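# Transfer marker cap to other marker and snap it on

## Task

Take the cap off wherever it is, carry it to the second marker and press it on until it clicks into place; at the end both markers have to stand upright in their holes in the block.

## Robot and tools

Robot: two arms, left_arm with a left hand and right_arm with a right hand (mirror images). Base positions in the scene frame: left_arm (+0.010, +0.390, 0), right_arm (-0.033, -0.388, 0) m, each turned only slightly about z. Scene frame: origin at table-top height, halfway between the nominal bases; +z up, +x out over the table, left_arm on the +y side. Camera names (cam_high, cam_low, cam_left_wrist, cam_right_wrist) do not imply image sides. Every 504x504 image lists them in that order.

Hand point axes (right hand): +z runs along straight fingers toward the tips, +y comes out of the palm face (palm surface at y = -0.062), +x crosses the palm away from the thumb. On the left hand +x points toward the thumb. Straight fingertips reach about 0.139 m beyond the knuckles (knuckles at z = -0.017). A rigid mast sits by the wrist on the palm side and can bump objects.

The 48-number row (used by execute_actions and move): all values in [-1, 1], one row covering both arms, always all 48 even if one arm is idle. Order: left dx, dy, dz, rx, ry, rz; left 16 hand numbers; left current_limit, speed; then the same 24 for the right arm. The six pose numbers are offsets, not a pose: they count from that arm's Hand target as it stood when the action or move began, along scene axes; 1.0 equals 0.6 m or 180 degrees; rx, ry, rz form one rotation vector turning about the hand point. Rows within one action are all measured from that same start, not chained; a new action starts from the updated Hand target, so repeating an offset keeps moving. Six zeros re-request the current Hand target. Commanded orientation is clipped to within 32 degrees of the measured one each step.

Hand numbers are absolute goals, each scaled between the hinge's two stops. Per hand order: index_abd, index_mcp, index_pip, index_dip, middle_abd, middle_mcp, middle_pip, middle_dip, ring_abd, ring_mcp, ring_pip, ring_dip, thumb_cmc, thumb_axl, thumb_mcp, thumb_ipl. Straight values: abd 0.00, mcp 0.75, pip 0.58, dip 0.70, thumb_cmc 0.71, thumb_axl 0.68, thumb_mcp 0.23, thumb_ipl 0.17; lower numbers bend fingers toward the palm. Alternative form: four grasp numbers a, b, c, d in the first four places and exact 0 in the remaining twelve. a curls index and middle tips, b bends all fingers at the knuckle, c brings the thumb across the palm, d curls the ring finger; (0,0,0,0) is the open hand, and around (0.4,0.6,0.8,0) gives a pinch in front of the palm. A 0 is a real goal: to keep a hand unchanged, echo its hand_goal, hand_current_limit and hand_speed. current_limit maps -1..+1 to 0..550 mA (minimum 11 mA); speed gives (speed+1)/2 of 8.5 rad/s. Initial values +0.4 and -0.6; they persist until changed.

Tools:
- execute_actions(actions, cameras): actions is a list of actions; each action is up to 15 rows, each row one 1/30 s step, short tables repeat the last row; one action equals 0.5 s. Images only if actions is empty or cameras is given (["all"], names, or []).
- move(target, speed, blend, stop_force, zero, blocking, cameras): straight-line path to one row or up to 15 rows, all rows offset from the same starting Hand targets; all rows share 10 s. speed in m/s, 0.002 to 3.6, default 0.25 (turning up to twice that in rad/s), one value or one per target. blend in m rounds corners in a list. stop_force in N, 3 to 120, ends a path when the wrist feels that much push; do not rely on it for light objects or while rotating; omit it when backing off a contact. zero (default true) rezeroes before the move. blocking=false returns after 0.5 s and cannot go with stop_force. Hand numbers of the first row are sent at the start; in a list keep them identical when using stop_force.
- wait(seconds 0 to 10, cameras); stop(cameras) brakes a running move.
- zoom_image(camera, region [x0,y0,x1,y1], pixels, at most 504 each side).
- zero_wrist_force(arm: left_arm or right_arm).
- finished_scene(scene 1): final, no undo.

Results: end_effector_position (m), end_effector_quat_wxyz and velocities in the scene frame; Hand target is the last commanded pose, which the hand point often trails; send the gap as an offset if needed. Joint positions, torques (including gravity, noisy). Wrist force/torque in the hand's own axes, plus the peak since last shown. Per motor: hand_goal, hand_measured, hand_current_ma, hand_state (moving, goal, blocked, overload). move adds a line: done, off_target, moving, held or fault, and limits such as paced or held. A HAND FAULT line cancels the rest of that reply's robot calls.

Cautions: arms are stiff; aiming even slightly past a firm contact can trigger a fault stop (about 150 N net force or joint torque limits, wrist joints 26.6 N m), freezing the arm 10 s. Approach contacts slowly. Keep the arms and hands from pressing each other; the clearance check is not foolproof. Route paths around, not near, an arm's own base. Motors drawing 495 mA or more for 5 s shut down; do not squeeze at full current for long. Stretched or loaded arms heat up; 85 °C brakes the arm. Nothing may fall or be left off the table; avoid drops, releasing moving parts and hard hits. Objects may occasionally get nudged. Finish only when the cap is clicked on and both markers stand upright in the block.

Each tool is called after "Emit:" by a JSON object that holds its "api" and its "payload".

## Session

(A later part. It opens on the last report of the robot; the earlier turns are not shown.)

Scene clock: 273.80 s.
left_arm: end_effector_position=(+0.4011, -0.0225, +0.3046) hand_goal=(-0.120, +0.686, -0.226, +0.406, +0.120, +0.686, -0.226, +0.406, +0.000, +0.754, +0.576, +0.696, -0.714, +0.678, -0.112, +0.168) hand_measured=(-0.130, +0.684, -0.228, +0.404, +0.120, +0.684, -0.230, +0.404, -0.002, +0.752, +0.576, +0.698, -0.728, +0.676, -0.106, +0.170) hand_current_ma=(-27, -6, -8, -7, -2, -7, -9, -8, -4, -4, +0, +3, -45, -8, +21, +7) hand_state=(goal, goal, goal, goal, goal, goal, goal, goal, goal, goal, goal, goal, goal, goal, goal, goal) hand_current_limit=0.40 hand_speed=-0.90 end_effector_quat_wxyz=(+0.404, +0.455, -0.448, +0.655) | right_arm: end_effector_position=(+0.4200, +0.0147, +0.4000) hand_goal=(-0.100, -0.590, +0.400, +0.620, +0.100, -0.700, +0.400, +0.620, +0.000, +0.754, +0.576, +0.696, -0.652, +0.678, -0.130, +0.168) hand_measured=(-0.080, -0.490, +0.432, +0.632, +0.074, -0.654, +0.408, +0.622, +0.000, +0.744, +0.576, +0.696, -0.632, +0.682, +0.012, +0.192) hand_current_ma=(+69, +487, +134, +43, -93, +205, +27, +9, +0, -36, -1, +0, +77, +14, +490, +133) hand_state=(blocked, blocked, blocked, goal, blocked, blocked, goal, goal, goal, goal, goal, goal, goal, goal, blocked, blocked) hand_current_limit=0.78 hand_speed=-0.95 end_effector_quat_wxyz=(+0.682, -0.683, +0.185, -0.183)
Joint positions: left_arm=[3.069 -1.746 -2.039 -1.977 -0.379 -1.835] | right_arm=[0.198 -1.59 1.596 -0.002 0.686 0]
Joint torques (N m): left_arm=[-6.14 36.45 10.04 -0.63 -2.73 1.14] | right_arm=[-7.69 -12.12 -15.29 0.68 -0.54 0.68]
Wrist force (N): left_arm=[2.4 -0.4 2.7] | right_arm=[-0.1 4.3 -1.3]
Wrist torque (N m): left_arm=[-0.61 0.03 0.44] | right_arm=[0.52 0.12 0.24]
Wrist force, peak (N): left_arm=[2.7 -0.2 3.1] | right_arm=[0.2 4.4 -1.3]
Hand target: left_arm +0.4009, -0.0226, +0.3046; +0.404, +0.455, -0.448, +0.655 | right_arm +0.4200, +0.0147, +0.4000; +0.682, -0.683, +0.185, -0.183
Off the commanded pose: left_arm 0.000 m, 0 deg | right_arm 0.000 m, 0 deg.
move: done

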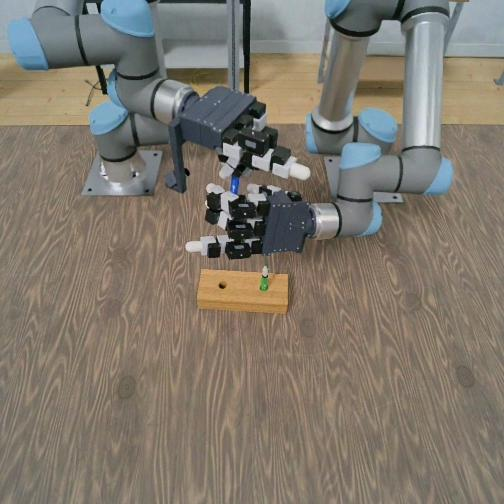

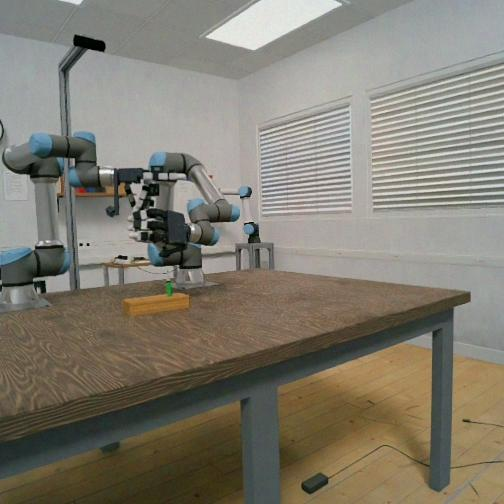

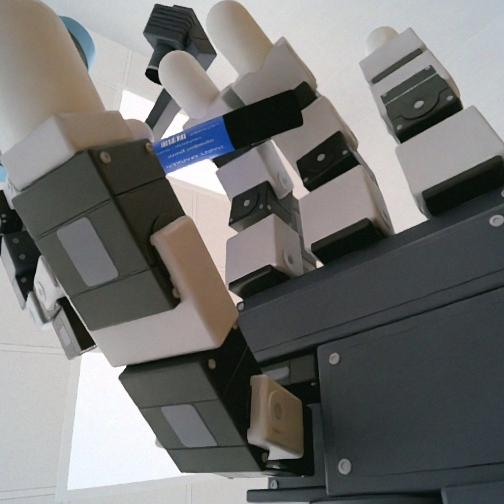

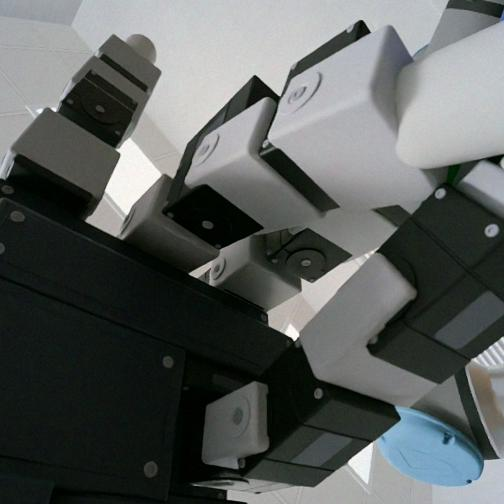

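Emit:
{"api": "move", "payload": {"target": [[0,0,0,0,0,0, -0.12,0.52,-0.226,0.406, 0.12,0.52,-0.226,0.406, 0,0.754,0.576,0.696, -0.714,0.678,-0.37,0.168, 0.4,-0.9, 0,0,0,0,0,0, -0.1,-0.59,0.4,0.62, 0.1,-0.7,0.4,0.62, 0,0.754,0.576,0.696, -0.653,0.678,-0.13,0.168, 0.78,-0.95]], "speed": 0.06, "cameras": ["all"]}}

Emit:
{"api": "zoom_image", "payload": {"camera": "cam_high", "region": [190, 140, 290, 240]}}

Emit:
{"api": "zoom_image", "payload": {"camera": "cam_left_wrist", "region": [0, 0, 350, 350]}}

Scene clock: 275.87 s.
left_arm: end_effector_position=(+0.4009, -0.0226, +0.3046) hand_goal=(-0.120, +0.520, -0.226, +0.406, +0.120, +0.520, -0.226, +0.406, +0.000, +0.754, +0.576, +0.696, -0.714, +0.678, -0.370, +0.168) hand_measured=(-0.130, +0.520, -0.228, +0.404, +0.120, +0.520, -0.230, +0.404, -0.002, +0.752, +0.576, +0.698, -0.728, +0.676, -0.364, +0.170) hand_current_ma=(-27, +0, -8, -7, -2, +2, -9, -8, -4, -4, +0, +3, -45, -8, +26, +7) hand_state=(goal, goal, goal, goal, goal, goal, goal, goal, goal, goal, goal, goal, goal, goal, goal, goal) hand_current_limit=0.40 hand_speed=-0.90 end_effector_quat_wxyz=(+0.404, +0.455, -0.448, +0.655) | right_arm: end_effector_position=(+0.4200, +0.0147, +0.4000) hand_goal=(-0.100, -0.590, +0.400, +0.620, +0.100, -0.700, +0.400, +0.620, +0.000, +0.754, +0.576, +0.696, -0.652, +0.678, -0.130, +0.168) hand_measured=(-0.078, -0.490, +0.432, +0.632, +0.074, -0.654, +0.408, +0.622, +0.000, +0.744, +0.576, +0.696, -0.634, +0.682, +0.012, +0.192) hand_current_ma=(+73, +482, +134, +43, -93, +204, +27, +9, +0, -36, -1, +0, +73, +13, +489, +133) hand_state=(blocked, blocked, blocked, goal, blocked, blocked, goal, goal, goal, goal, goal, goal, goal, goal, blocked, blocked) hand_current_limit=0.78 hand_speed=-0.95 end_effector_quat_wxyz=(+0.682, -0.683, +0.185, -0.183)
Joint positions: left_arm=[3.068 -1.746 -2.039 -1.977 -0.379 -1.835] | right_arm=[0.198 -1.59 1.596 -0.002 0.686 0]
Joint torques (N m): left_arm=[-6.13 35.37 11.05 -0.51 -2.44 1.07] | right_arm=[-7.19 -11.71 -15.04 0.73 -0.9 0.72]
Wrist force (N): left_arm=[2.6 -0.4 2.6] | right_arm=[-0.2 4.1 -1.2]
Wrist torque (N m): left_arm=[-0.59 0.01 0.46] | right_arm=[0.49 0.13 0.25]
Wrist force, peak (N): left_arm=[2.7 -0.4 2.8] | right_arm=[-0.1 4.4 -1.7]
Hand target: left_arm +0.4009, -0.0226, +0.3046; +0.404, +0.455, -0.448, +0.655 | right_arm +0.4200, +0.0147, +0.4000; +0.682, -0.683, +0.185, -0.183
Off the commanded pose: left_arm 0.000 m, 0 deg | right_arm 0.000 m, 0 deg.
move: done

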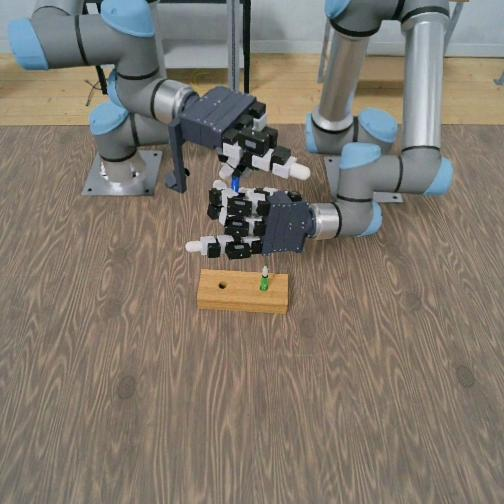

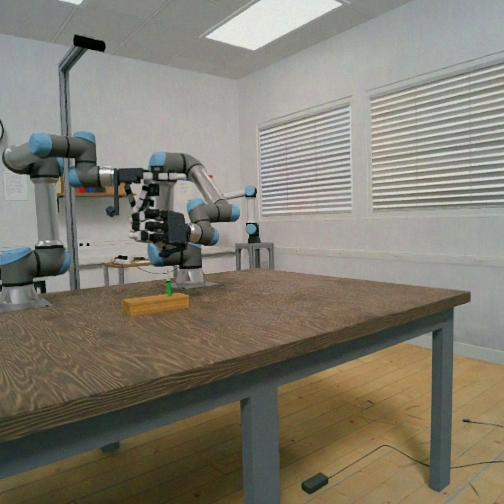

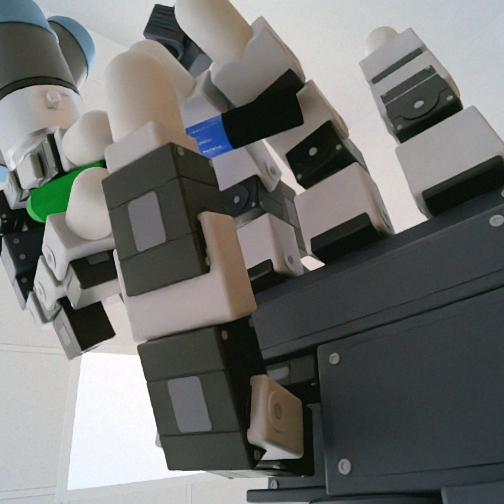

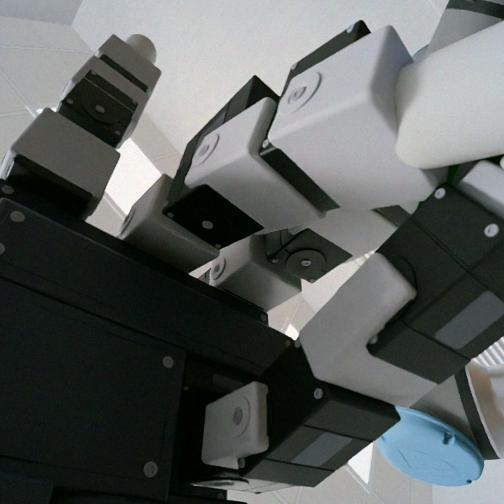

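Scaled by 5.040.

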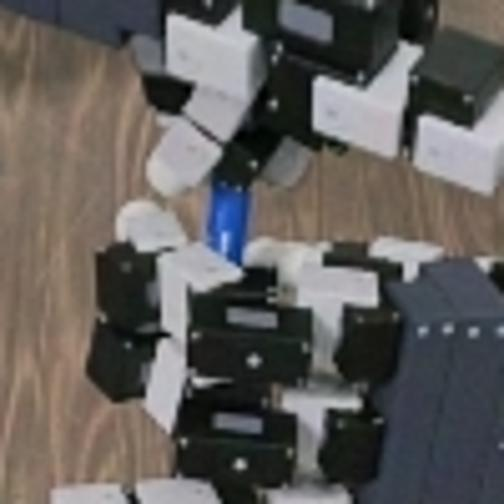

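Scaled by 1.440.

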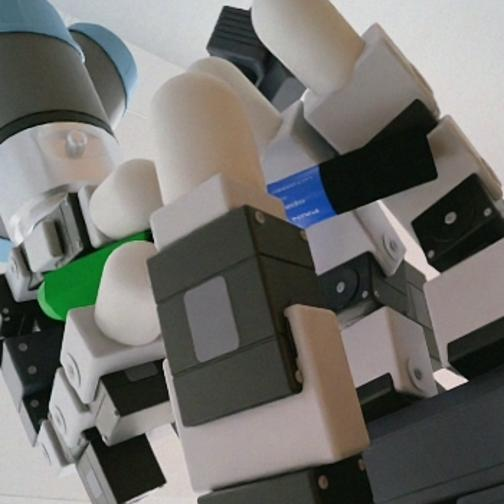

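Emit:
{"api": "move", "payload": {"target": [[0.0027,-0.012,0.0022,0,0,0, -0.12,0.42,-0.226,0.406, 0.12,0.42,-0.226,0.406, 0,0.754,0.576,0.696, -0.7,0.678,-0.112,-0.319, 0.4,-0.9, 0,0,0,0,0,0, -0.1,-0.59,0.4,0.62, 0.1,-0.7,0.4,0.62, 0,0.754,0.576,0.696, -0.653,0.678,-0.13,0.168, 0.78,-0.95]], "speed": 0.04, "cameras": ["cam_high","cam_low","cam_left_wrist"]}}

Emit:
{"api": "zoom_image", "payload": {"camera": "cam_high", "region": [190, 140, 290, 240]}}

Emit:
{"api": "zoom_image", "payload": {"camera": "cam_left_wrist", "region": [0, 0, 350, 350]}}

Scene clock: 281.50 s.
left_arm: end_effector_position=(+0.4026, -0.0298, +0.3059) hand_goal=(-0.120, +0.420, -0.226, +0.406, +0.120, +0.420, -0.226, +0.406, +0.000, +0.754, +0.576, +0.696, -0.700, +0.678, -0.112, -0.318) hand_measured=(-0.130, +0.420, -0.228, +0.404, +0.120, +0.420, -0.230, +0.404, -0.002, +0.752, +0.576, +0.698, -0.716, +0.676, -0.112, -0.316) hand_current_ma=(-27, +0, -8, -7, -2, +0, -9, -8, -4, -4, +0, +3, -58, -8, -2, +11) hand_state=(goal, goal, goal, goal, goal, goal, goal, goal, goal, goal, goal, goal, goal, goal, goal, goal) hand_current_limit=0.40 hand_speed=-0.90 end_effector_quat_wxyz=(+0.404, +0.455, -0.448, +0.655) | right_arm: end_effector_position=(+0.4200, +0.0147, +0.4000) hand_goal=(-0.100, -0.590, +0.400, +0.620, +0.100, -0.700, +0.400, +0.620, +0.000, +0.754, +0.576, +0.696, -0.652, +0.678, -0.130, +0.168) hand_measured=(-0.078, -0.490, +0.432, +0.632, +0.074, -0.656, +0.408, +0.622, +0.000, +0.744, +0.576, +0.696, -0.634, +0.682, +0.012, +0.192) hand_current_ma=(+75, +478, +134, +43, -93, +202, +27, +9, +0, -36, -1, +0, +72, +12, +490, +133) hand_state=(blocked, blocked, blocked, goal, blocked, blocked, goal, goal, goal, goal, goal, goal, goal, goal, blocked, blocked) hand_current_limit=0.78 hand_speed=-0.95 end_effector_quat_wxyz=(+0.682, -0.683, +0.185, -0.183)
Joint positions: left_arm=[3.053 -1.755 -2.02 -2.005 -0.393 -1.814] | right_arm=[0.198 -1.59 1.596 -0.002 0.686 0]
Joint torques (N m): left_arm=[-6.35 14.05 27.24 -0.49 -2.7 1.27] | right_arm=[-6.99 -12.44 -13.31 0.68 -2.09 0.68]
Wrist force (N): left_arm=[2.3 -0.4 2.8] | right_arm=[0.1 4.2 -1.5]
Wrist torque (N m): left_arm=[-0.65 0.05 0.45] | right_arm=[0.52 0.10 0.26]
Wrist force, peak (N): left_arm=[2.6 -0.4 3.0] | right_arm=[0.1 4.3 -1.7]
Hand target: left_arm +0.4026, -0.0298, +0.3059; +0.404, +0.455, -0.448, +0.655 | right_arm +0.4200, +0.0147, +0.4000; +0.682, -0.683, +0.185, -0.183
Off the commanded pose: left_arm 0.000 m, 0 deg | right_arm 0.000 m, 0 deg.
move: done
Images, in order (width x height): cam_high 504x504, cam_low 504x504, cam_left_wrist 504x504.

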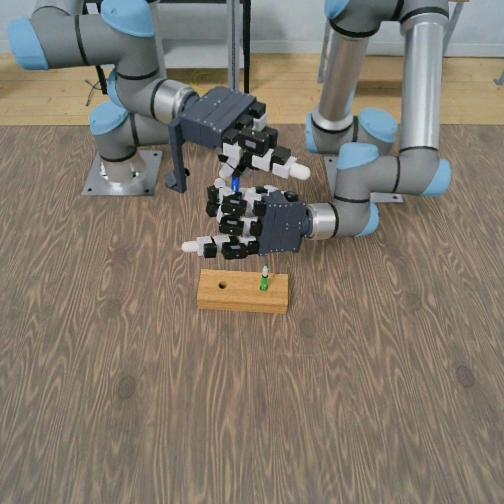

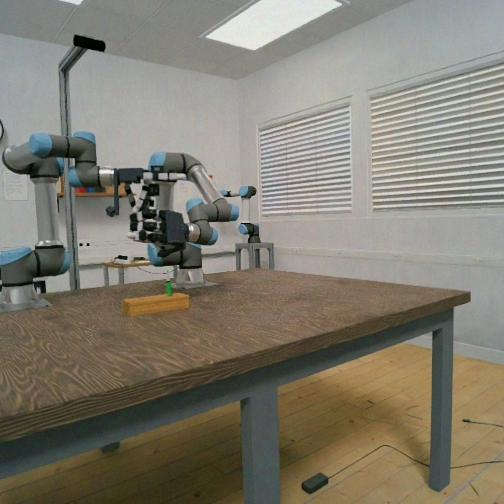

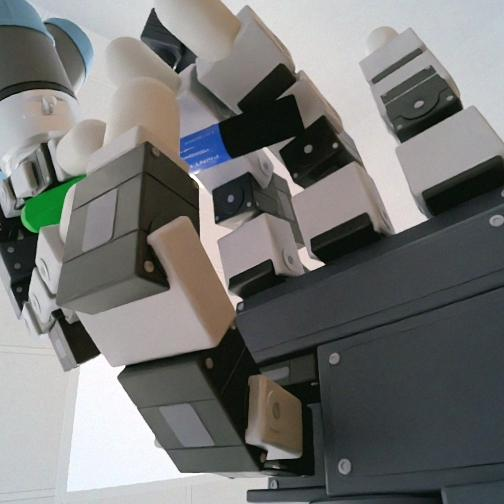

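Scaled by 5.040.

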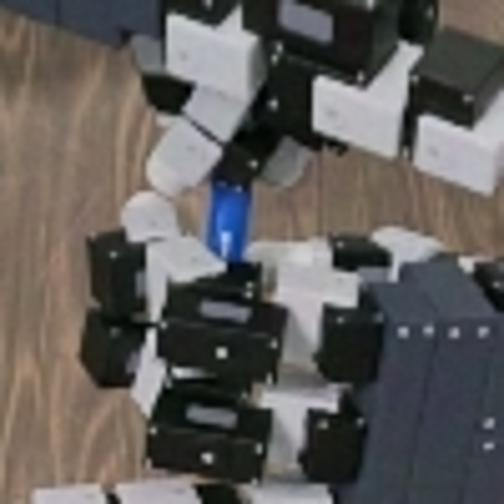

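Scaled by 1.440.

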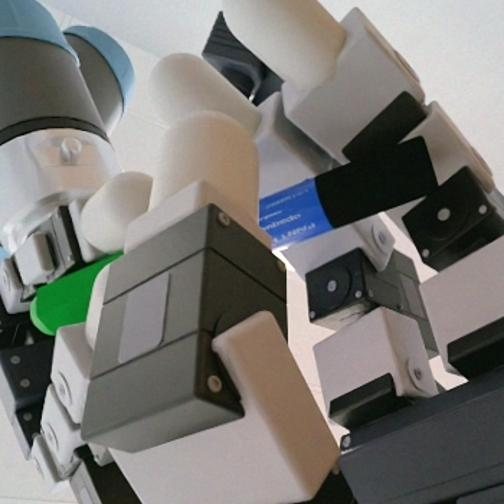

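Emit:
{"api": "move", "payload": {"target": [[0,0,0,0,0,0, -0.12,0.589,-0.226,0.406, 0.12,0.589,-0.226,0.406, 0,0.754,0.576,0.696, -0.7,0.678,0.0,-0.319, 0.4,-0.85, 0,0,0,0,0,0, -0.1,-0.59,0.4,0.62, 0.1,-0.7,0.4,0.62, 0,0.754,0.576,0.696, -0.653,0.678,-0.13,0.168, 0.78,-0.95],[0.0357,-0.005,0.019,0,0,0, -0.12,0.589,-0.226,0.406, 0.12,0.589,-0.226,0.406, 0,0.754,0.576,0.696, -0.7,0.678,0.0,-0.319, 0.4,-0.85, 0,0,0,0,0,0, -0.1,-0.59,0.4,0.62, 0.1,-0.7,0.4,0.62, 0,0.754,0.576,0.696, -0.653,0.678,-0.13,0.168, 0.78,-0.95]], "speed": 0.05, "cameras": ["cam_high","cam_low","cam_left_wrist"]}}

Emit:
{"api": "zoom_image", "payload": {"camera": "cam_high", "region": [190, 140, 290, 240]}}

Emit:
{"api": "zoom_image", "payload": {"camera": "cam_left_wrist", "region": [0, 0, 350, 350]}}

Scene clock: 289.33 s.
left_arm: end_effector_position=(+0.4239, -0.0327, +0.3173) hand_goal=(-0.120, +0.590, -0.226, +0.406, +0.120, +0.590, -0.226, +0.406, +0.000, +0.754, +0.576, +0.696, -0.700, +0.678, +0.000, -0.318) hand_measured=(-0.130, +0.582, -0.228, +0.404, +0.120, +0.584, -0.230, +0.404, -0.002, +0.752, +0.576, +0.698, -0.716, +0.676, +0.000, -0.316) hand_current_ma=(-27, -24, -8, -7, -2, -22, -9, -8, -4, -4, +0, +3, -58, -8, -2, +10) hand_state=(goal, goal, goal, goal, goal, goal, goal, goal, goal, goal, goal, goal, goal, goal, goal, goal) hand_current_limit=0.40 hand_speed=-0.85 end_effector_quat_wxyz=(+0.404, +0.455, -0.448, +0.655) | right_arm: end_effector_position=(+0.4200, +0.0147, +0.4000) hand_goal=(-0.100, -0.590, +0.400, +0.620, +0.100, -0.700, +0.400, +0.620, +0.000, +0.754, +0.576, +0.696, -0.652, +0.678, -0.130, +0.168) hand_measured=(-0.078, -0.490, +0.432, +0.632, +0.074, -0.656, +0.408, +0.622, +0.000, +0.744, +0.576, +0.696, -0.634, +0.682, +0.012, +0.192) hand_current_ma=(+75, +478, +134, +43, -93, +202, +27, +9, +0, -36, -1, +0, +72, +12, +490, +133) hand_state=(blocked, blocked, blocked, goal, blocked, blocked, goal, goal, goal, goal, goal, goal, goal, goal, blocked, blocked) hand_current_limit=0.78 hand_speed=-0.95 end_effector_quat_wxyz=(+0.682, -0.683, +0.185, -0.183)
Joint positions: left_arm=[3.051 -1.784 -1.948 -2.05 -0.394 -1.813] | right_arm=[0.198 -1.59 1.596 -0.002 0.686 0]
Joint torques (N m): left_arm=[-6.01 14.72 28.36 -0.3 -2.67 1.21] | right_arm=[-6.83 -12.25 -12.64 0.68 -2.37 0.66]
Wrist force (N): left_arm=[2.4 -0.3 2.5] | right_arm=[0.3 4.1 -1.6]
Wrist torque (N m): left_arm=[-0.58 0.04 0.41] | right_arm=[0.52 0.06 0.28]
Wrist force, peak (N): left_arm=[2.5 -0.4 3.0] | right_arm=[0.2 4.4 -1.5]
Hand target: left_arm +0.4240, -0.0328, +0.3173; +0.404, +0.455, -0.448, +0.655 | right_arm +0.4200, +0.0147, +0.4000; +0.682, -0.683, +0.185, -0.183
Off the commanded pose: left_arm 0.000 m, 0 deg | right_arm 0.000 m, 0 deg.
move: done
Images, in order (width x height): cam_high 504x504, cam_low 504x504, cam_left_wrist 504x504.

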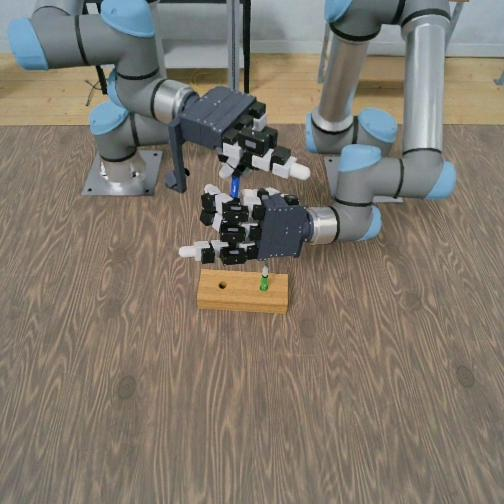

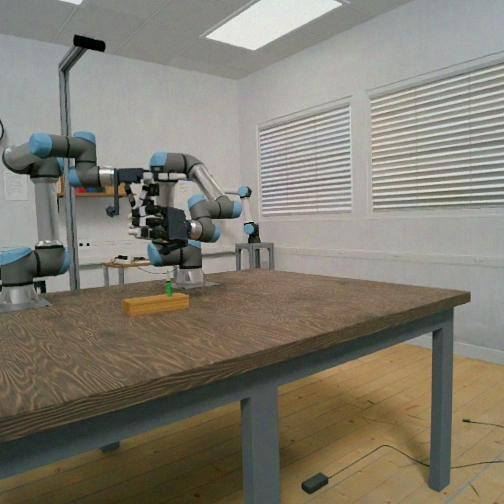

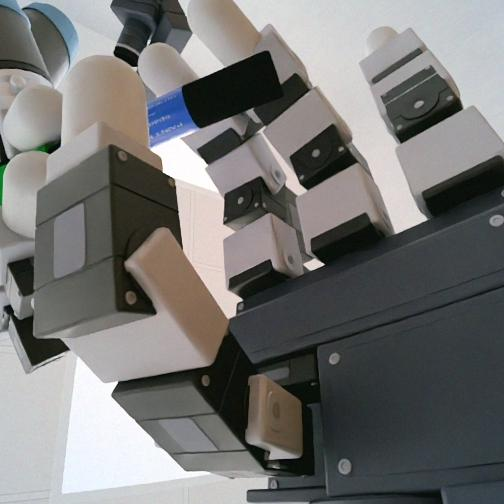

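Scaled by 5.040.

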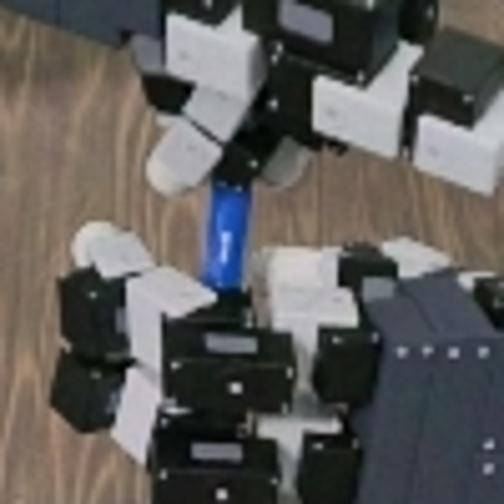

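Scaled by 1.440.

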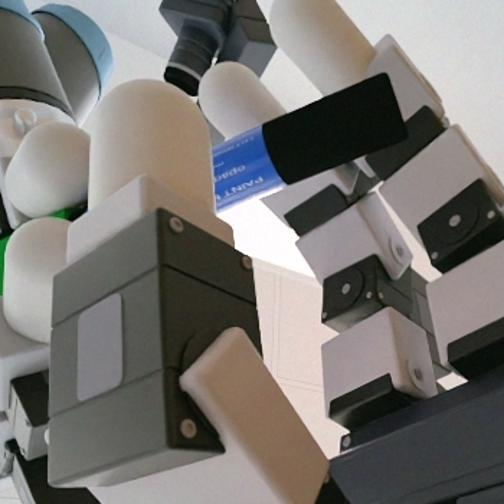

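Emit:
{"api": "move", "payload": {"target": [[0,0,0,0,0,0, -0.12,0.42,-0.226,0.406, 0.12,0.42,-0.226,0.406, 0,0.754,0.576,0.696, -0.7,0.678,-0.13,-0.319, 0.4,-0.93, 0,0,0,0,0,0, -0.1,-0.59,0.4,0.62, 0.1,-0.7,0.4,0.62, 0,0.754,0.576,0.696, -0.653,0.678,-0.13,0.168, 0.78,-0.95]], "speed": 0.05, "cameras": ["cam_high","cam_low","cam_left_wrist"]}}

Emit:
{"api": "zoom_image", "payload": {"camera": "cam_high", "region": [190, 140, 290, 240]}}

Emit:
{"api": "zoom_image", "payload": {"camera": "cam_left_wrist", "region": [0, 0, 350, 350]}}

Scene clock: 291.37 s.
left_arm: end_effector_position=(+0.4240, -0.0328, +0.3173) hand_goal=(-0.120, +0.420, -0.226, +0.406, +0.120, +0.420, -0.226, +0.406, +0.000, +0.754, +0.576, +0.696, -0.700, +0.678, -0.130, -0.318) hand_measured=(-0.130, +0.420, -0.228, +0.404, +0.120, +0.420, -0.230, +0.404, -0.002, +0.752, +0.576, +0.698, -0.716, +0.676, -0.124, -0.316) hand_current_ma=(-27, +0, -8, -7, -2, +0, -9, -8, -4, -4, +0, +3, -58, -8, +24, +10) hand_state=(goal, goal, goal, goal, goal, goal, goal, goal, goal, goal, goal, goal, goal, goal, goal, goal) hand_current_limit=0.40 hand_speed=-0.93 end_effector_quat_wxyz=(+0.404, +0.455, -0.448, +0.655) | right_arm: end_effector_position=(+0.4200, +0.0147, +0.4000) hand_goal=(-0.100, -0.590, +0.400, +0.620, +0.100, -0.700, +0.400, +0.620, +0.000, +0.754, +0.576, +0.696, -0.652, +0.678, -0.130, +0.168) hand_measured=(-0.078, -0.490, +0.432, +0.632, +0.074, -0.656, +0.408, +0.622, +0.000, +0.744, +0.576, +0.696, -0.634, +0.682, +0.012, +0.192) hand_current_ma=(+75, +478, +134, +43, -93, +202, +27, +9, +0, -36, -1, +0, +72, +12, +490, +133) hand_state=(blocked, blocked, blocked, goal, blocked, blocked, goal, goal, goal, goal, goal, goal, goal, goal, blocked, blocked) hand_current_limit=0.78 hand_speed=-0.95 end_effector_quat_wxyz=(+0.682, -0.683, +0.185, -0.183)
Joint positions: left_arm=[3.051 -1.784 -1.948 -2.05 -0.394 -1.813] | right_arm=[0.198 -1.59 1.596 -0.002 0.686 0]
Joint torques (N m): left_arm=[-5.67 16.82 27.94 -0.74 -2.63 1.19] | right_arm=[-7.44 -12.71 -12.85 0.68 -2.32 0.67]
Wrist force (N): left_arm=[2.5 -0.2 2.7] | right_arm=[0.3 4.2 -1.5]
Wrist torque (N m): left_arm=[-0.60 0.04 0.43] | right_arm=[0.51 0.06 0.28]
Wrist force, peak (N): left_arm=[2.7 -0.2 2.8] | right_arm=[0.1 4.5 -1.2]
Hand target: left_arm +0.4240, -0.0328, +0.3173; +0.404, +0.455, -0.448, +0.655 | right_arm +0.4200, +0.0147, +0.4000; +0.682, -0.683, +0.185, -0.183
Off the commanded pose: left_arm 0.000 m, 0 deg | right_arm 0.000 m, 0 deg.
move: done
Images, in order (width x height): cam_high 504x504, cam_low 504x504, cam_left_wrist 504x504.

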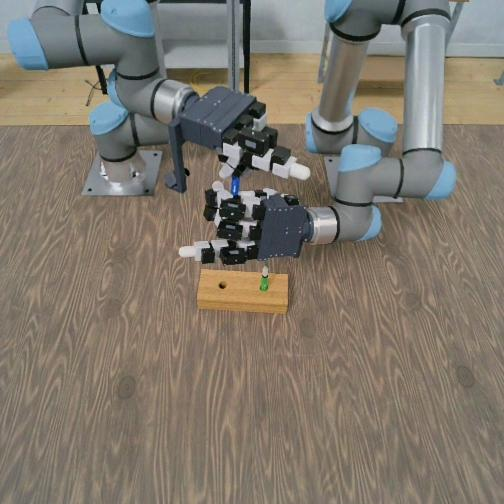

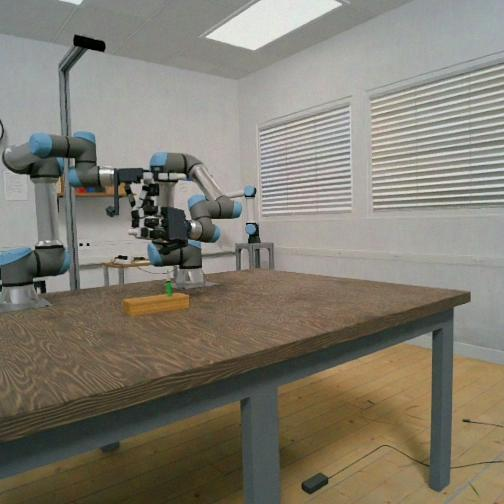

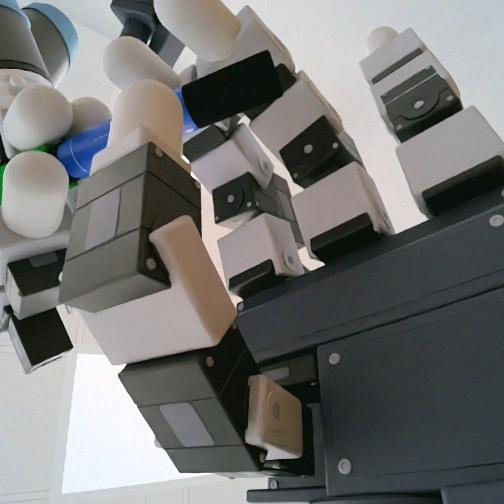

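Scaled by 5.040.

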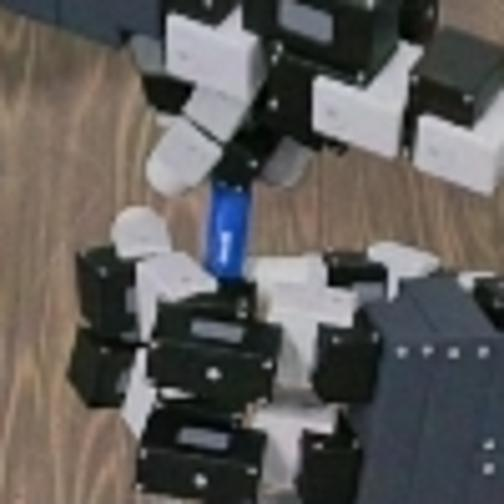

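Scaled by 1.440.

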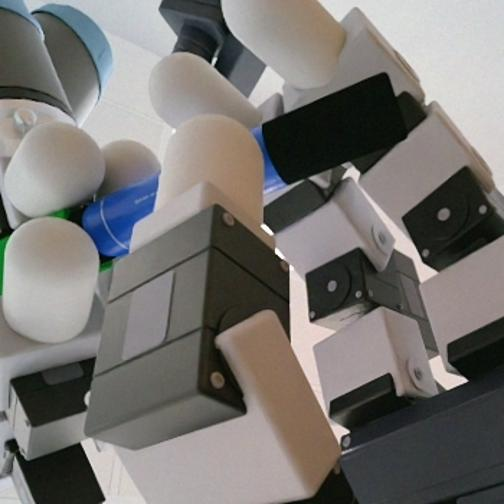

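Emit:
{"api": "move", "payload": {"target": [[-0.005,0.0223,-0.0042,0,0,0, -0.12,0.42,-0.226,0.406, 0.12,0.42,-0.226,0.406, 0,0.754,0.576,0.696, -0.7,0.678,-0.13,-0.319, 0.4,-0.93, 0,0,0,0,0,0, -0.1,-0.59,0.4,0.62, 0.1,-0.7,0.4,0.62, 0,0.754,0.576,0.696, -0.653,0.678,-0.13,0.168, 0.78,-0.95]], "speed": 0.05, "cameras": ["cam_high","cam_low","cam_left_wrist"]}}

Emit:
{"api": "zoom_image", "payload": {"camera": "cam_high", "region": [190, 140, 290, 240]}}

Emit:
{"api": "zoom_image", "payload": {"camera": "cam_left_wrist", "region": [0, 0, 350, 350]}}

Scene clock: 296.20 s.
left_arm: end_effector_position=(+0.4210, -0.0194, +0.3148) hand_goal=(-0.120, +0.420, -0.226, +0.406, +0.120, +0.420, -0.226, +0.406, +0.000, +0.754, +0.576, +0.696, -0.700, +0.678, -0.130, -0.318) hand_measured=(-0.130, +0.420, -0.228, +0.404, +0.120, +0.420, -0.230, +0.404, -0.002, +0.752, +0.576, +0.698, -0.716, +0.676, -0.124, -0.316) hand_current_ma=(-27, +0, -8, -7, -2, +0, -9, -8, -4, -4, +0, +3, -58, -8, +23, +10) hand_state=(goal, goal, goal, goal, goal, goal, goal, goal, goal, goal, goal, goal, goal, goal, goal, goal) hand_current_limit=0.40 hand_speed=-0.93 end_effector_quat_wxyz=(+0.404, +0.455, -0.448, +0.655) | right_arm: end_effector_position=(+0.4200, +0.0147, +0.4000) hand_goal=(-0.100, -0.590, +0.400, +0.620, +0.100, -0.700, +0.400, +0.620, +0.000, +0.754, +0.576, +0.696, -0.652, +0.678, -0.130, +0.168) hand_measured=(-0.078, -0.490, +0.432, +0.632, +0.074, -0.656, +0.408, +0.622, +0.000, +0.744, +0.576, +0.696, -0.634, +0.682, +0.012, +0.192) hand_current_ma=(+75, +478, +134, +43, -93, +202, +27, +9, +0, -36, -1, +0, +72, +12, +490, +133) hand_state=(blocked, blocked, blocked, goal, blocked, blocked, goal, goal, goal, goal, goal, goal, goal, goal, blocked, blocked) hand_current_limit=0.78 hand_speed=-0.95 end_effector_quat_wxyz=(+0.682, -0.683, +0.185, -0.183)
Joint positions: left_arm=[3.079 -1.767 -1.983 -1.998 -0.37 -1.85] | right_arm=[0.198 -1.59 1.596 -0.002 0.686 0]
Joint torques (N m): left_arm=[7.32 35.84 11.45 3.65 0.39 -1.42] | right_arm=[-7.73 -12.66 -14.4 0.6 -2.22 0.48]
Wrist force (N): left_arm=[2.5 -0.1 2.7] | right_arm=[0.1 4.0 -1.2]
Wrist torque (N m): left_arm=[-0.56 0.02 0.55] | right_arm=[0.47 0.09 0.27]
Wrist force, peak (N): left_arm=[2.6 -0.5 2.9] | right_arm=[0.1 4.5 -1.3]
Hand target: left_arm +0.4210, -0.0194, +0.3148; +0.404, +0.455, -0.448, +0.655 | right_arm +0.4200, +0.0147, +0.4000; +0.682, -0.683, +0.185, -0.183
Off the commanded pose: left_arm 0.000 m, 0 deg | right_arm 0.000 m, 0 deg.
move: done
Images, in order (width x height): cam_high 504x504, cam_low 504x504, cam_left_wrist 504x504.

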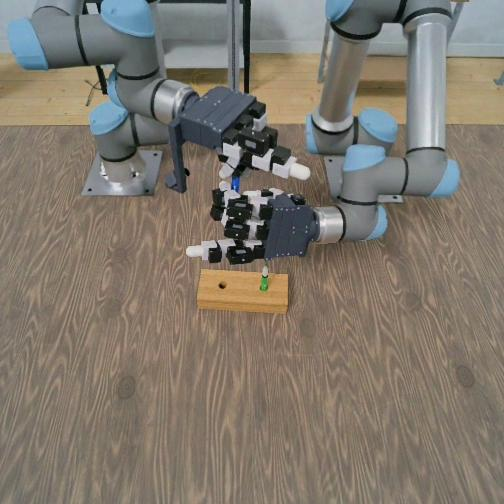

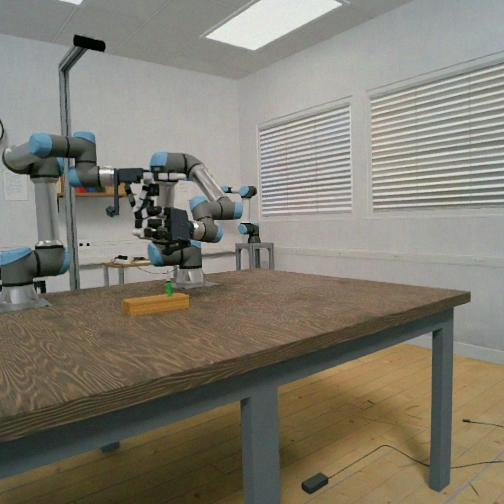

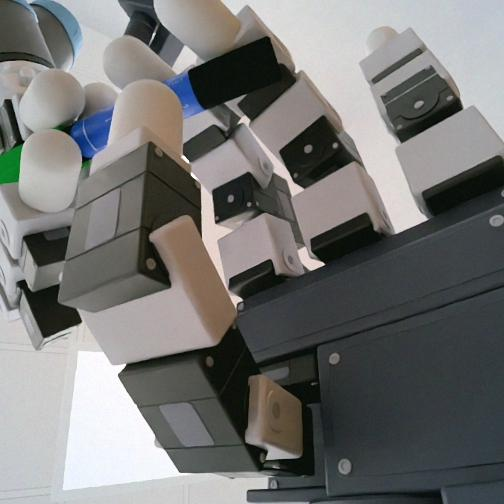

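Scaled by 5.040.

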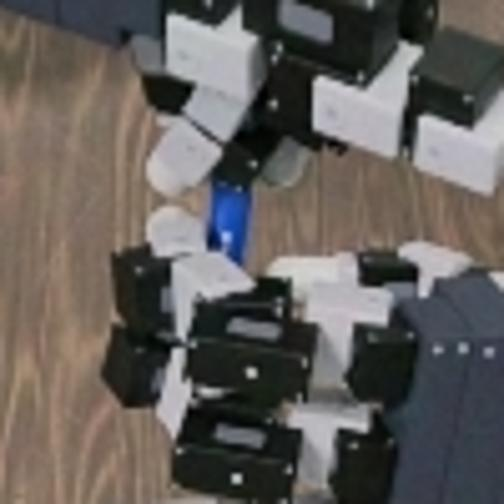

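Scaled by 1.440.

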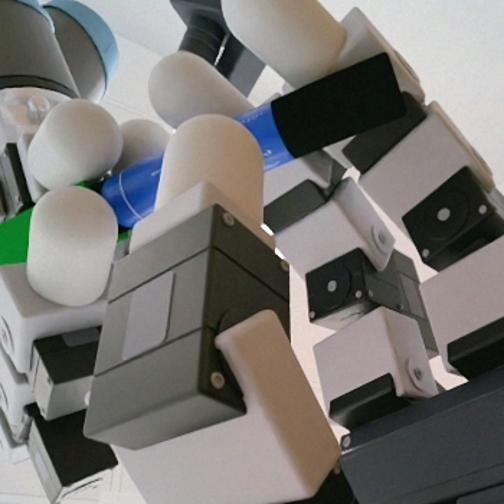

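Emit:
{"api": "execute_actions", "payload": {"actions": [], "cameras": ["all"]}}

Scene clock: 300.13 s.
left_arm: end_effector_position=(+0.4210, -0.0194, +0.3148) hand_goal=(-0.120, +0.420, -0.226, +0.406, +0.120, +0.420, -0.226, +0.406, +0.000, +0.754, +0.576, +0.696, -0.700, +0.678, -0.130, -0.318) hand_measured=(-0.130, +0.420, -0.228, +0.404, +0.120, +0.420, -0.230, +0.404, -0.002, +0.752, +0.576, +0.698, -0.716, +0.676, -0.124, -0.316) hand_current_ma=(-27, +0, -8, -7, -2, +0, -9, -7, -4, -4, +0, +3, -58, -8, +23, +10) hand_state=(goal, goal, goal, goal, goal, goal, goal, goal, goal, goal, goal, goal, goal, goal, goal, goal) hand_current_limit=0.40 hand_speed=-0.93 end_effector_quat_wxyz=(+0.404, +0.455, -0.448, +0.655) | right_arm: end_effector_position=(+0.4200, +0.0147, +0.4000) hand_goal=(-0.100, -0.590, +0.400, +0.620, +0.100, -0.700, +0.400, +0.620, +0.000, +0.754, +0.576, +0.696, -0.652, +0.678, -0.130, +0.168) hand_measured=(-0.078, -0.490, +0.432, +0.632, +0.074, -0.656, +0.408, +0.622, +0.000, +0.744, +0.576, +0.696, -0.634, +0.682, +0.012, +0.192) hand_current_ma=(+75, +478, +134, +43, -93, +202, +27, +9, +0, -36, -1, +0, +72, +12, +489, +133) hand_state=(blocked, blocked, blocked, goal, blocked, blocked, goal, goal, goal, goal, goal, goal, goal, goal, blocked, blocked) hand_current_limit=0.78 hand_speed=-0.95 end_effector_quat_wxyz=(+0.682, -0.683, +0.185, -0.183)
Joint positions: left_arm=[3.079 -1.767 -1.983 -1.998 -0.37 -1.85] | right_arm=[0.198 -1.59 1.596 -0.002 0.686 0]
Joint velocities: within noise
Joint torques (N m): left_arm=[6.2 36.76 11.52 3.57 0.65 -1.57] | right_arm=[-6.66 -12.27 -13.34 0.54 -2.41 0.56]
Wrist force (N): left_arm=[2.5 -0.1 2.9] | right_arm=[0.0 3.9 -1.4]
Wrist torque (N m): left_arm=[-0.59 0.02 0.56] | right_arm=[0.49 0.10 0.25]
Wrist force, peak (N): left_arm=[2.6 -0.1 2.9] | right_arm=[0.0 4.5 -1.3]
Hand target: left_arm +0.4210, -0.0194, +0.3148; +0.404, +0.455, -0.448, +0.655 | right_arm +0.4200, +0.0147, +0.4000; +0.682, -0.683, +0.185, -0.183
Off the commanded pose: left_arm 0.000 m, 0 deg | right_arm 0.000 m, 0 deg.

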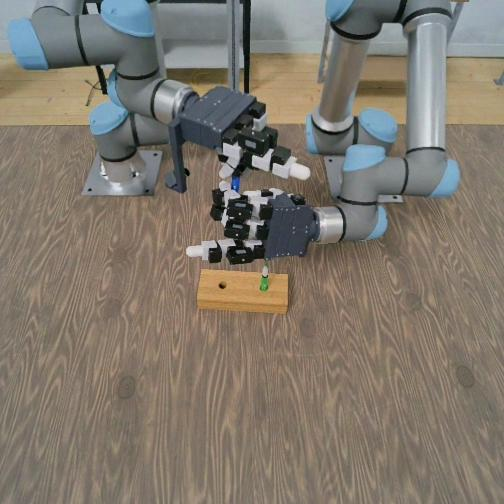

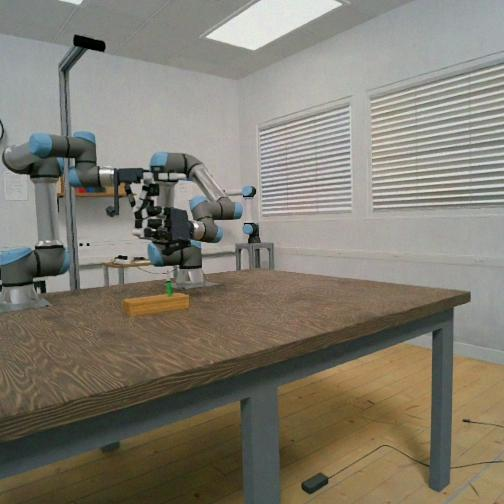

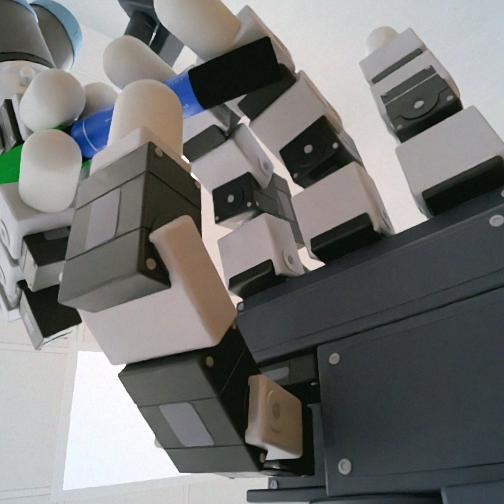

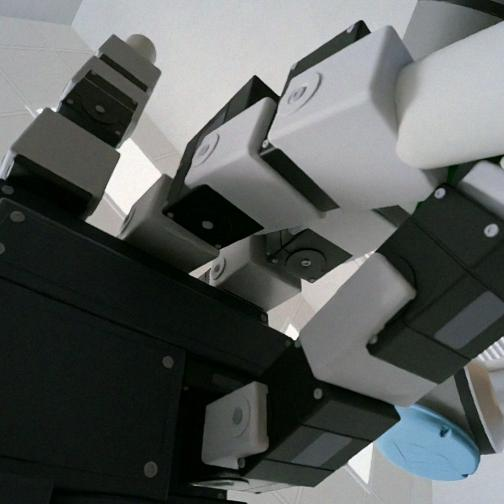

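Emit:
{"api": "zoom_image", "payload": {"camera": "cam_left_wrist", "region": [0, 0, 320, 260]}}

Emit:
{"api": "zoom_image", "payload": {"camera": "cam_high", "region": [180, 110, 320, 270]}}

Scaled by 1.575.

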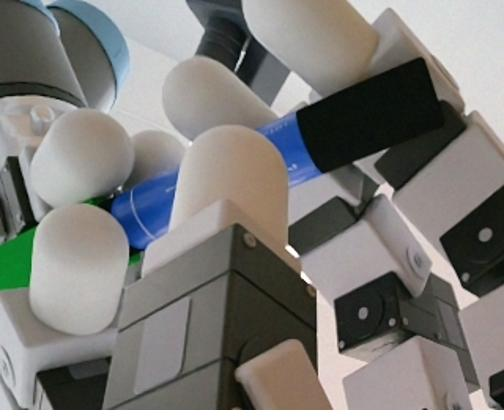

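Scaled by 3.150.

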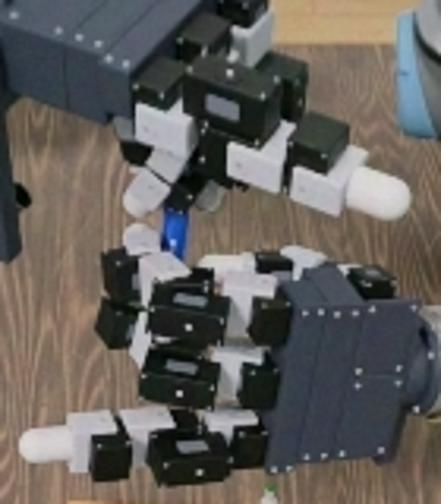

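Emit:
{"api": "execute_actions", "payload": {"actions": [[[0,0,0,0,0,0,-0.12,0.40,-0.226,0.406,0.12,0.40,-0.226,0.406,0,0.754,0.576,0.696,-0.7,0.678,-0.20,-0.319,0.4,-0.93,0,0,0,0,0,0,-0.1,-0.59,0.4,0.62,0.1,-0.7,0.4,0.62,0,0.754,0.576,0.696,-0.653,0.678,-0.13,0.168,0.78,-0.95]]], "cameras": ["cam_high","cam_left_wrist"]}}

Emit:
{"api": "zoom_image", "payload": {"camera": "cam_left_wrist", "region": [0, 0, 320, 260]}}

Emit:
{"api": "zoom_image", "payload": {"camera": "cam_high", "region": [180, 110, 320, 270]}}

Scene clock: 301.83 s.
left_arm: end_effector_position=(+0.4210, -0.0194, +0.3148) hand_goal=(-0.120, +0.400, -0.226, +0.406, +0.120, +0.400, -0.226, +0.406, +0.000, +0.754, +0.576, +0.696, -0.700, +0.678, -0.200, -0.318) hand_measured=(-0.130, +0.402, -0.228, +0.404, +0.120, +0.402, -0.228, +0.404, -0.002, +0.752, +0.576, +0.698, -0.716, +0.676, -0.194, -0.316) hand_current_ma=(-27, +3, -7, -6, -2, +6, -5, -7, -4, -4, +0, +3, -58, -8, +24, +10) hand_state=(goal, goal, goal, goal, goal, goal, goal, goal, goal, goal, goal, goal, goal, goal, goal, goal) hand_current_limit=0.40 hand_speed=-0.93 end_effector_quat_wxyz=(+0.404, +0.455, -0.448, +0.655) | right_arm: end_effector_position=(+0.4200, +0.0147, +0.4000) hand_goal=(-0.100, -0.590, +0.400, +0.620, +0.100, -0.700, +0.400, +0.620, +0.000, +0.754, +0.576, +0.696, -0.652, +0.678, -0.130, +0.168) hand_measured=(-0.076, -0.492, +0.432, +0.632, +0.074, -0.656, +0.408, +0.622, +0.000, +0.744, +0.576, +0.696, -0.634, +0.682, +0.012, +0.192) hand_current_ma=(+82, +472, +134, +43, -93, +202, +29, +9, +0, -36, -1, +0, +68, +12, +489, +133) hand_state=(blocked, blocked, blocked, goal, blocked, blocked, goal, goal, goal, goal, goal, goal, goal, goal, blocked, blocked) hand_current_limit=0.78 hand_speed=-0.95 end_effector_quat_wxyz=(+0.682, -0.683, +0.185, -0.183)
Joint positions: left_arm=[3.079 -1.767 -1.983 -1.998 -0.37 -1.85] | right_arm=[0.198 -1.59 1.596 -0.002 0.686 0]
Joint torques (N m): left_arm=[6.55 34.46 10.02 3.63 0.37 -1.41] | right_arm=[-7.61 -12.28 -13.55 0.47 -2.37 0.48]
Wrist force (N): left_arm=[2.6 -0.2 3.0] | right_arm=[-0.3 4.1 -1.0]
Wrist torque (N m): left_arm=[-0.60 0.02 0.56] | right_arm=[0.48 0.11 0.27]
Wrist force, peak (N): left_arm=[2.7 -0.2 3.2] | right_arm=[0.2 4.4 -1.4]
Hand target: left_arm +0.4210, -0.0194, +0.3148; +0.404, +0.455, -0.448, +0.655 | right_arm +0.4200, +0.0147, +0.4000; +0.682, -0.683, +0.185, -0.183
Off the commanded pose: left_arm 0.000 m, 0 deg | right_arm 0.000 m, 0 deg.
Images, in order (width x height): cam_high 504x504, cam_left_wrist 504x504.

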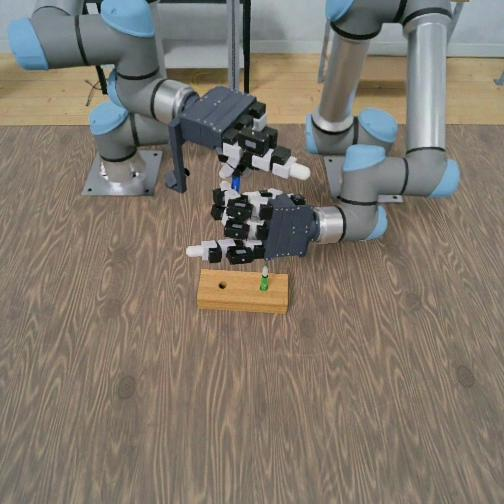

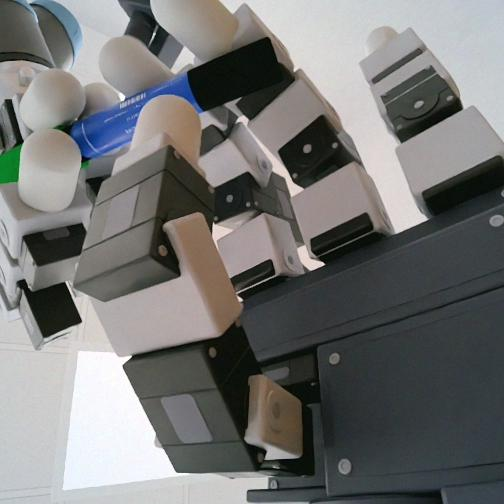

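Scaled by 1.575.

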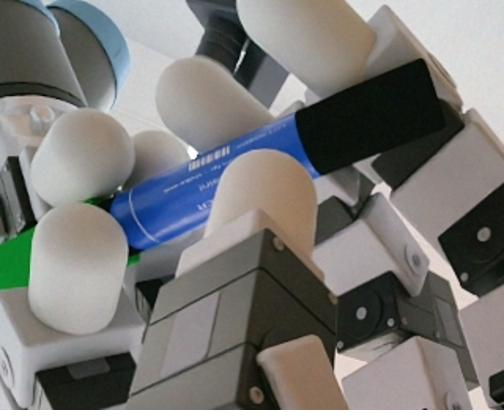

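Scaled by 3.150.

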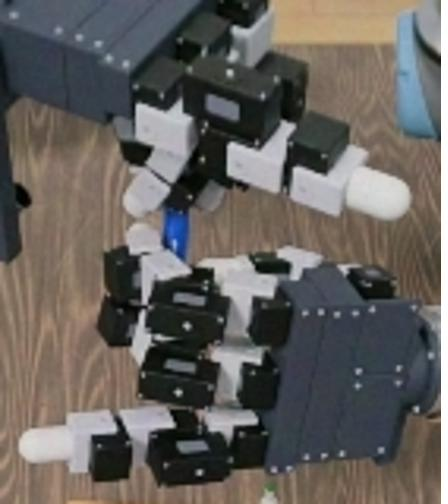

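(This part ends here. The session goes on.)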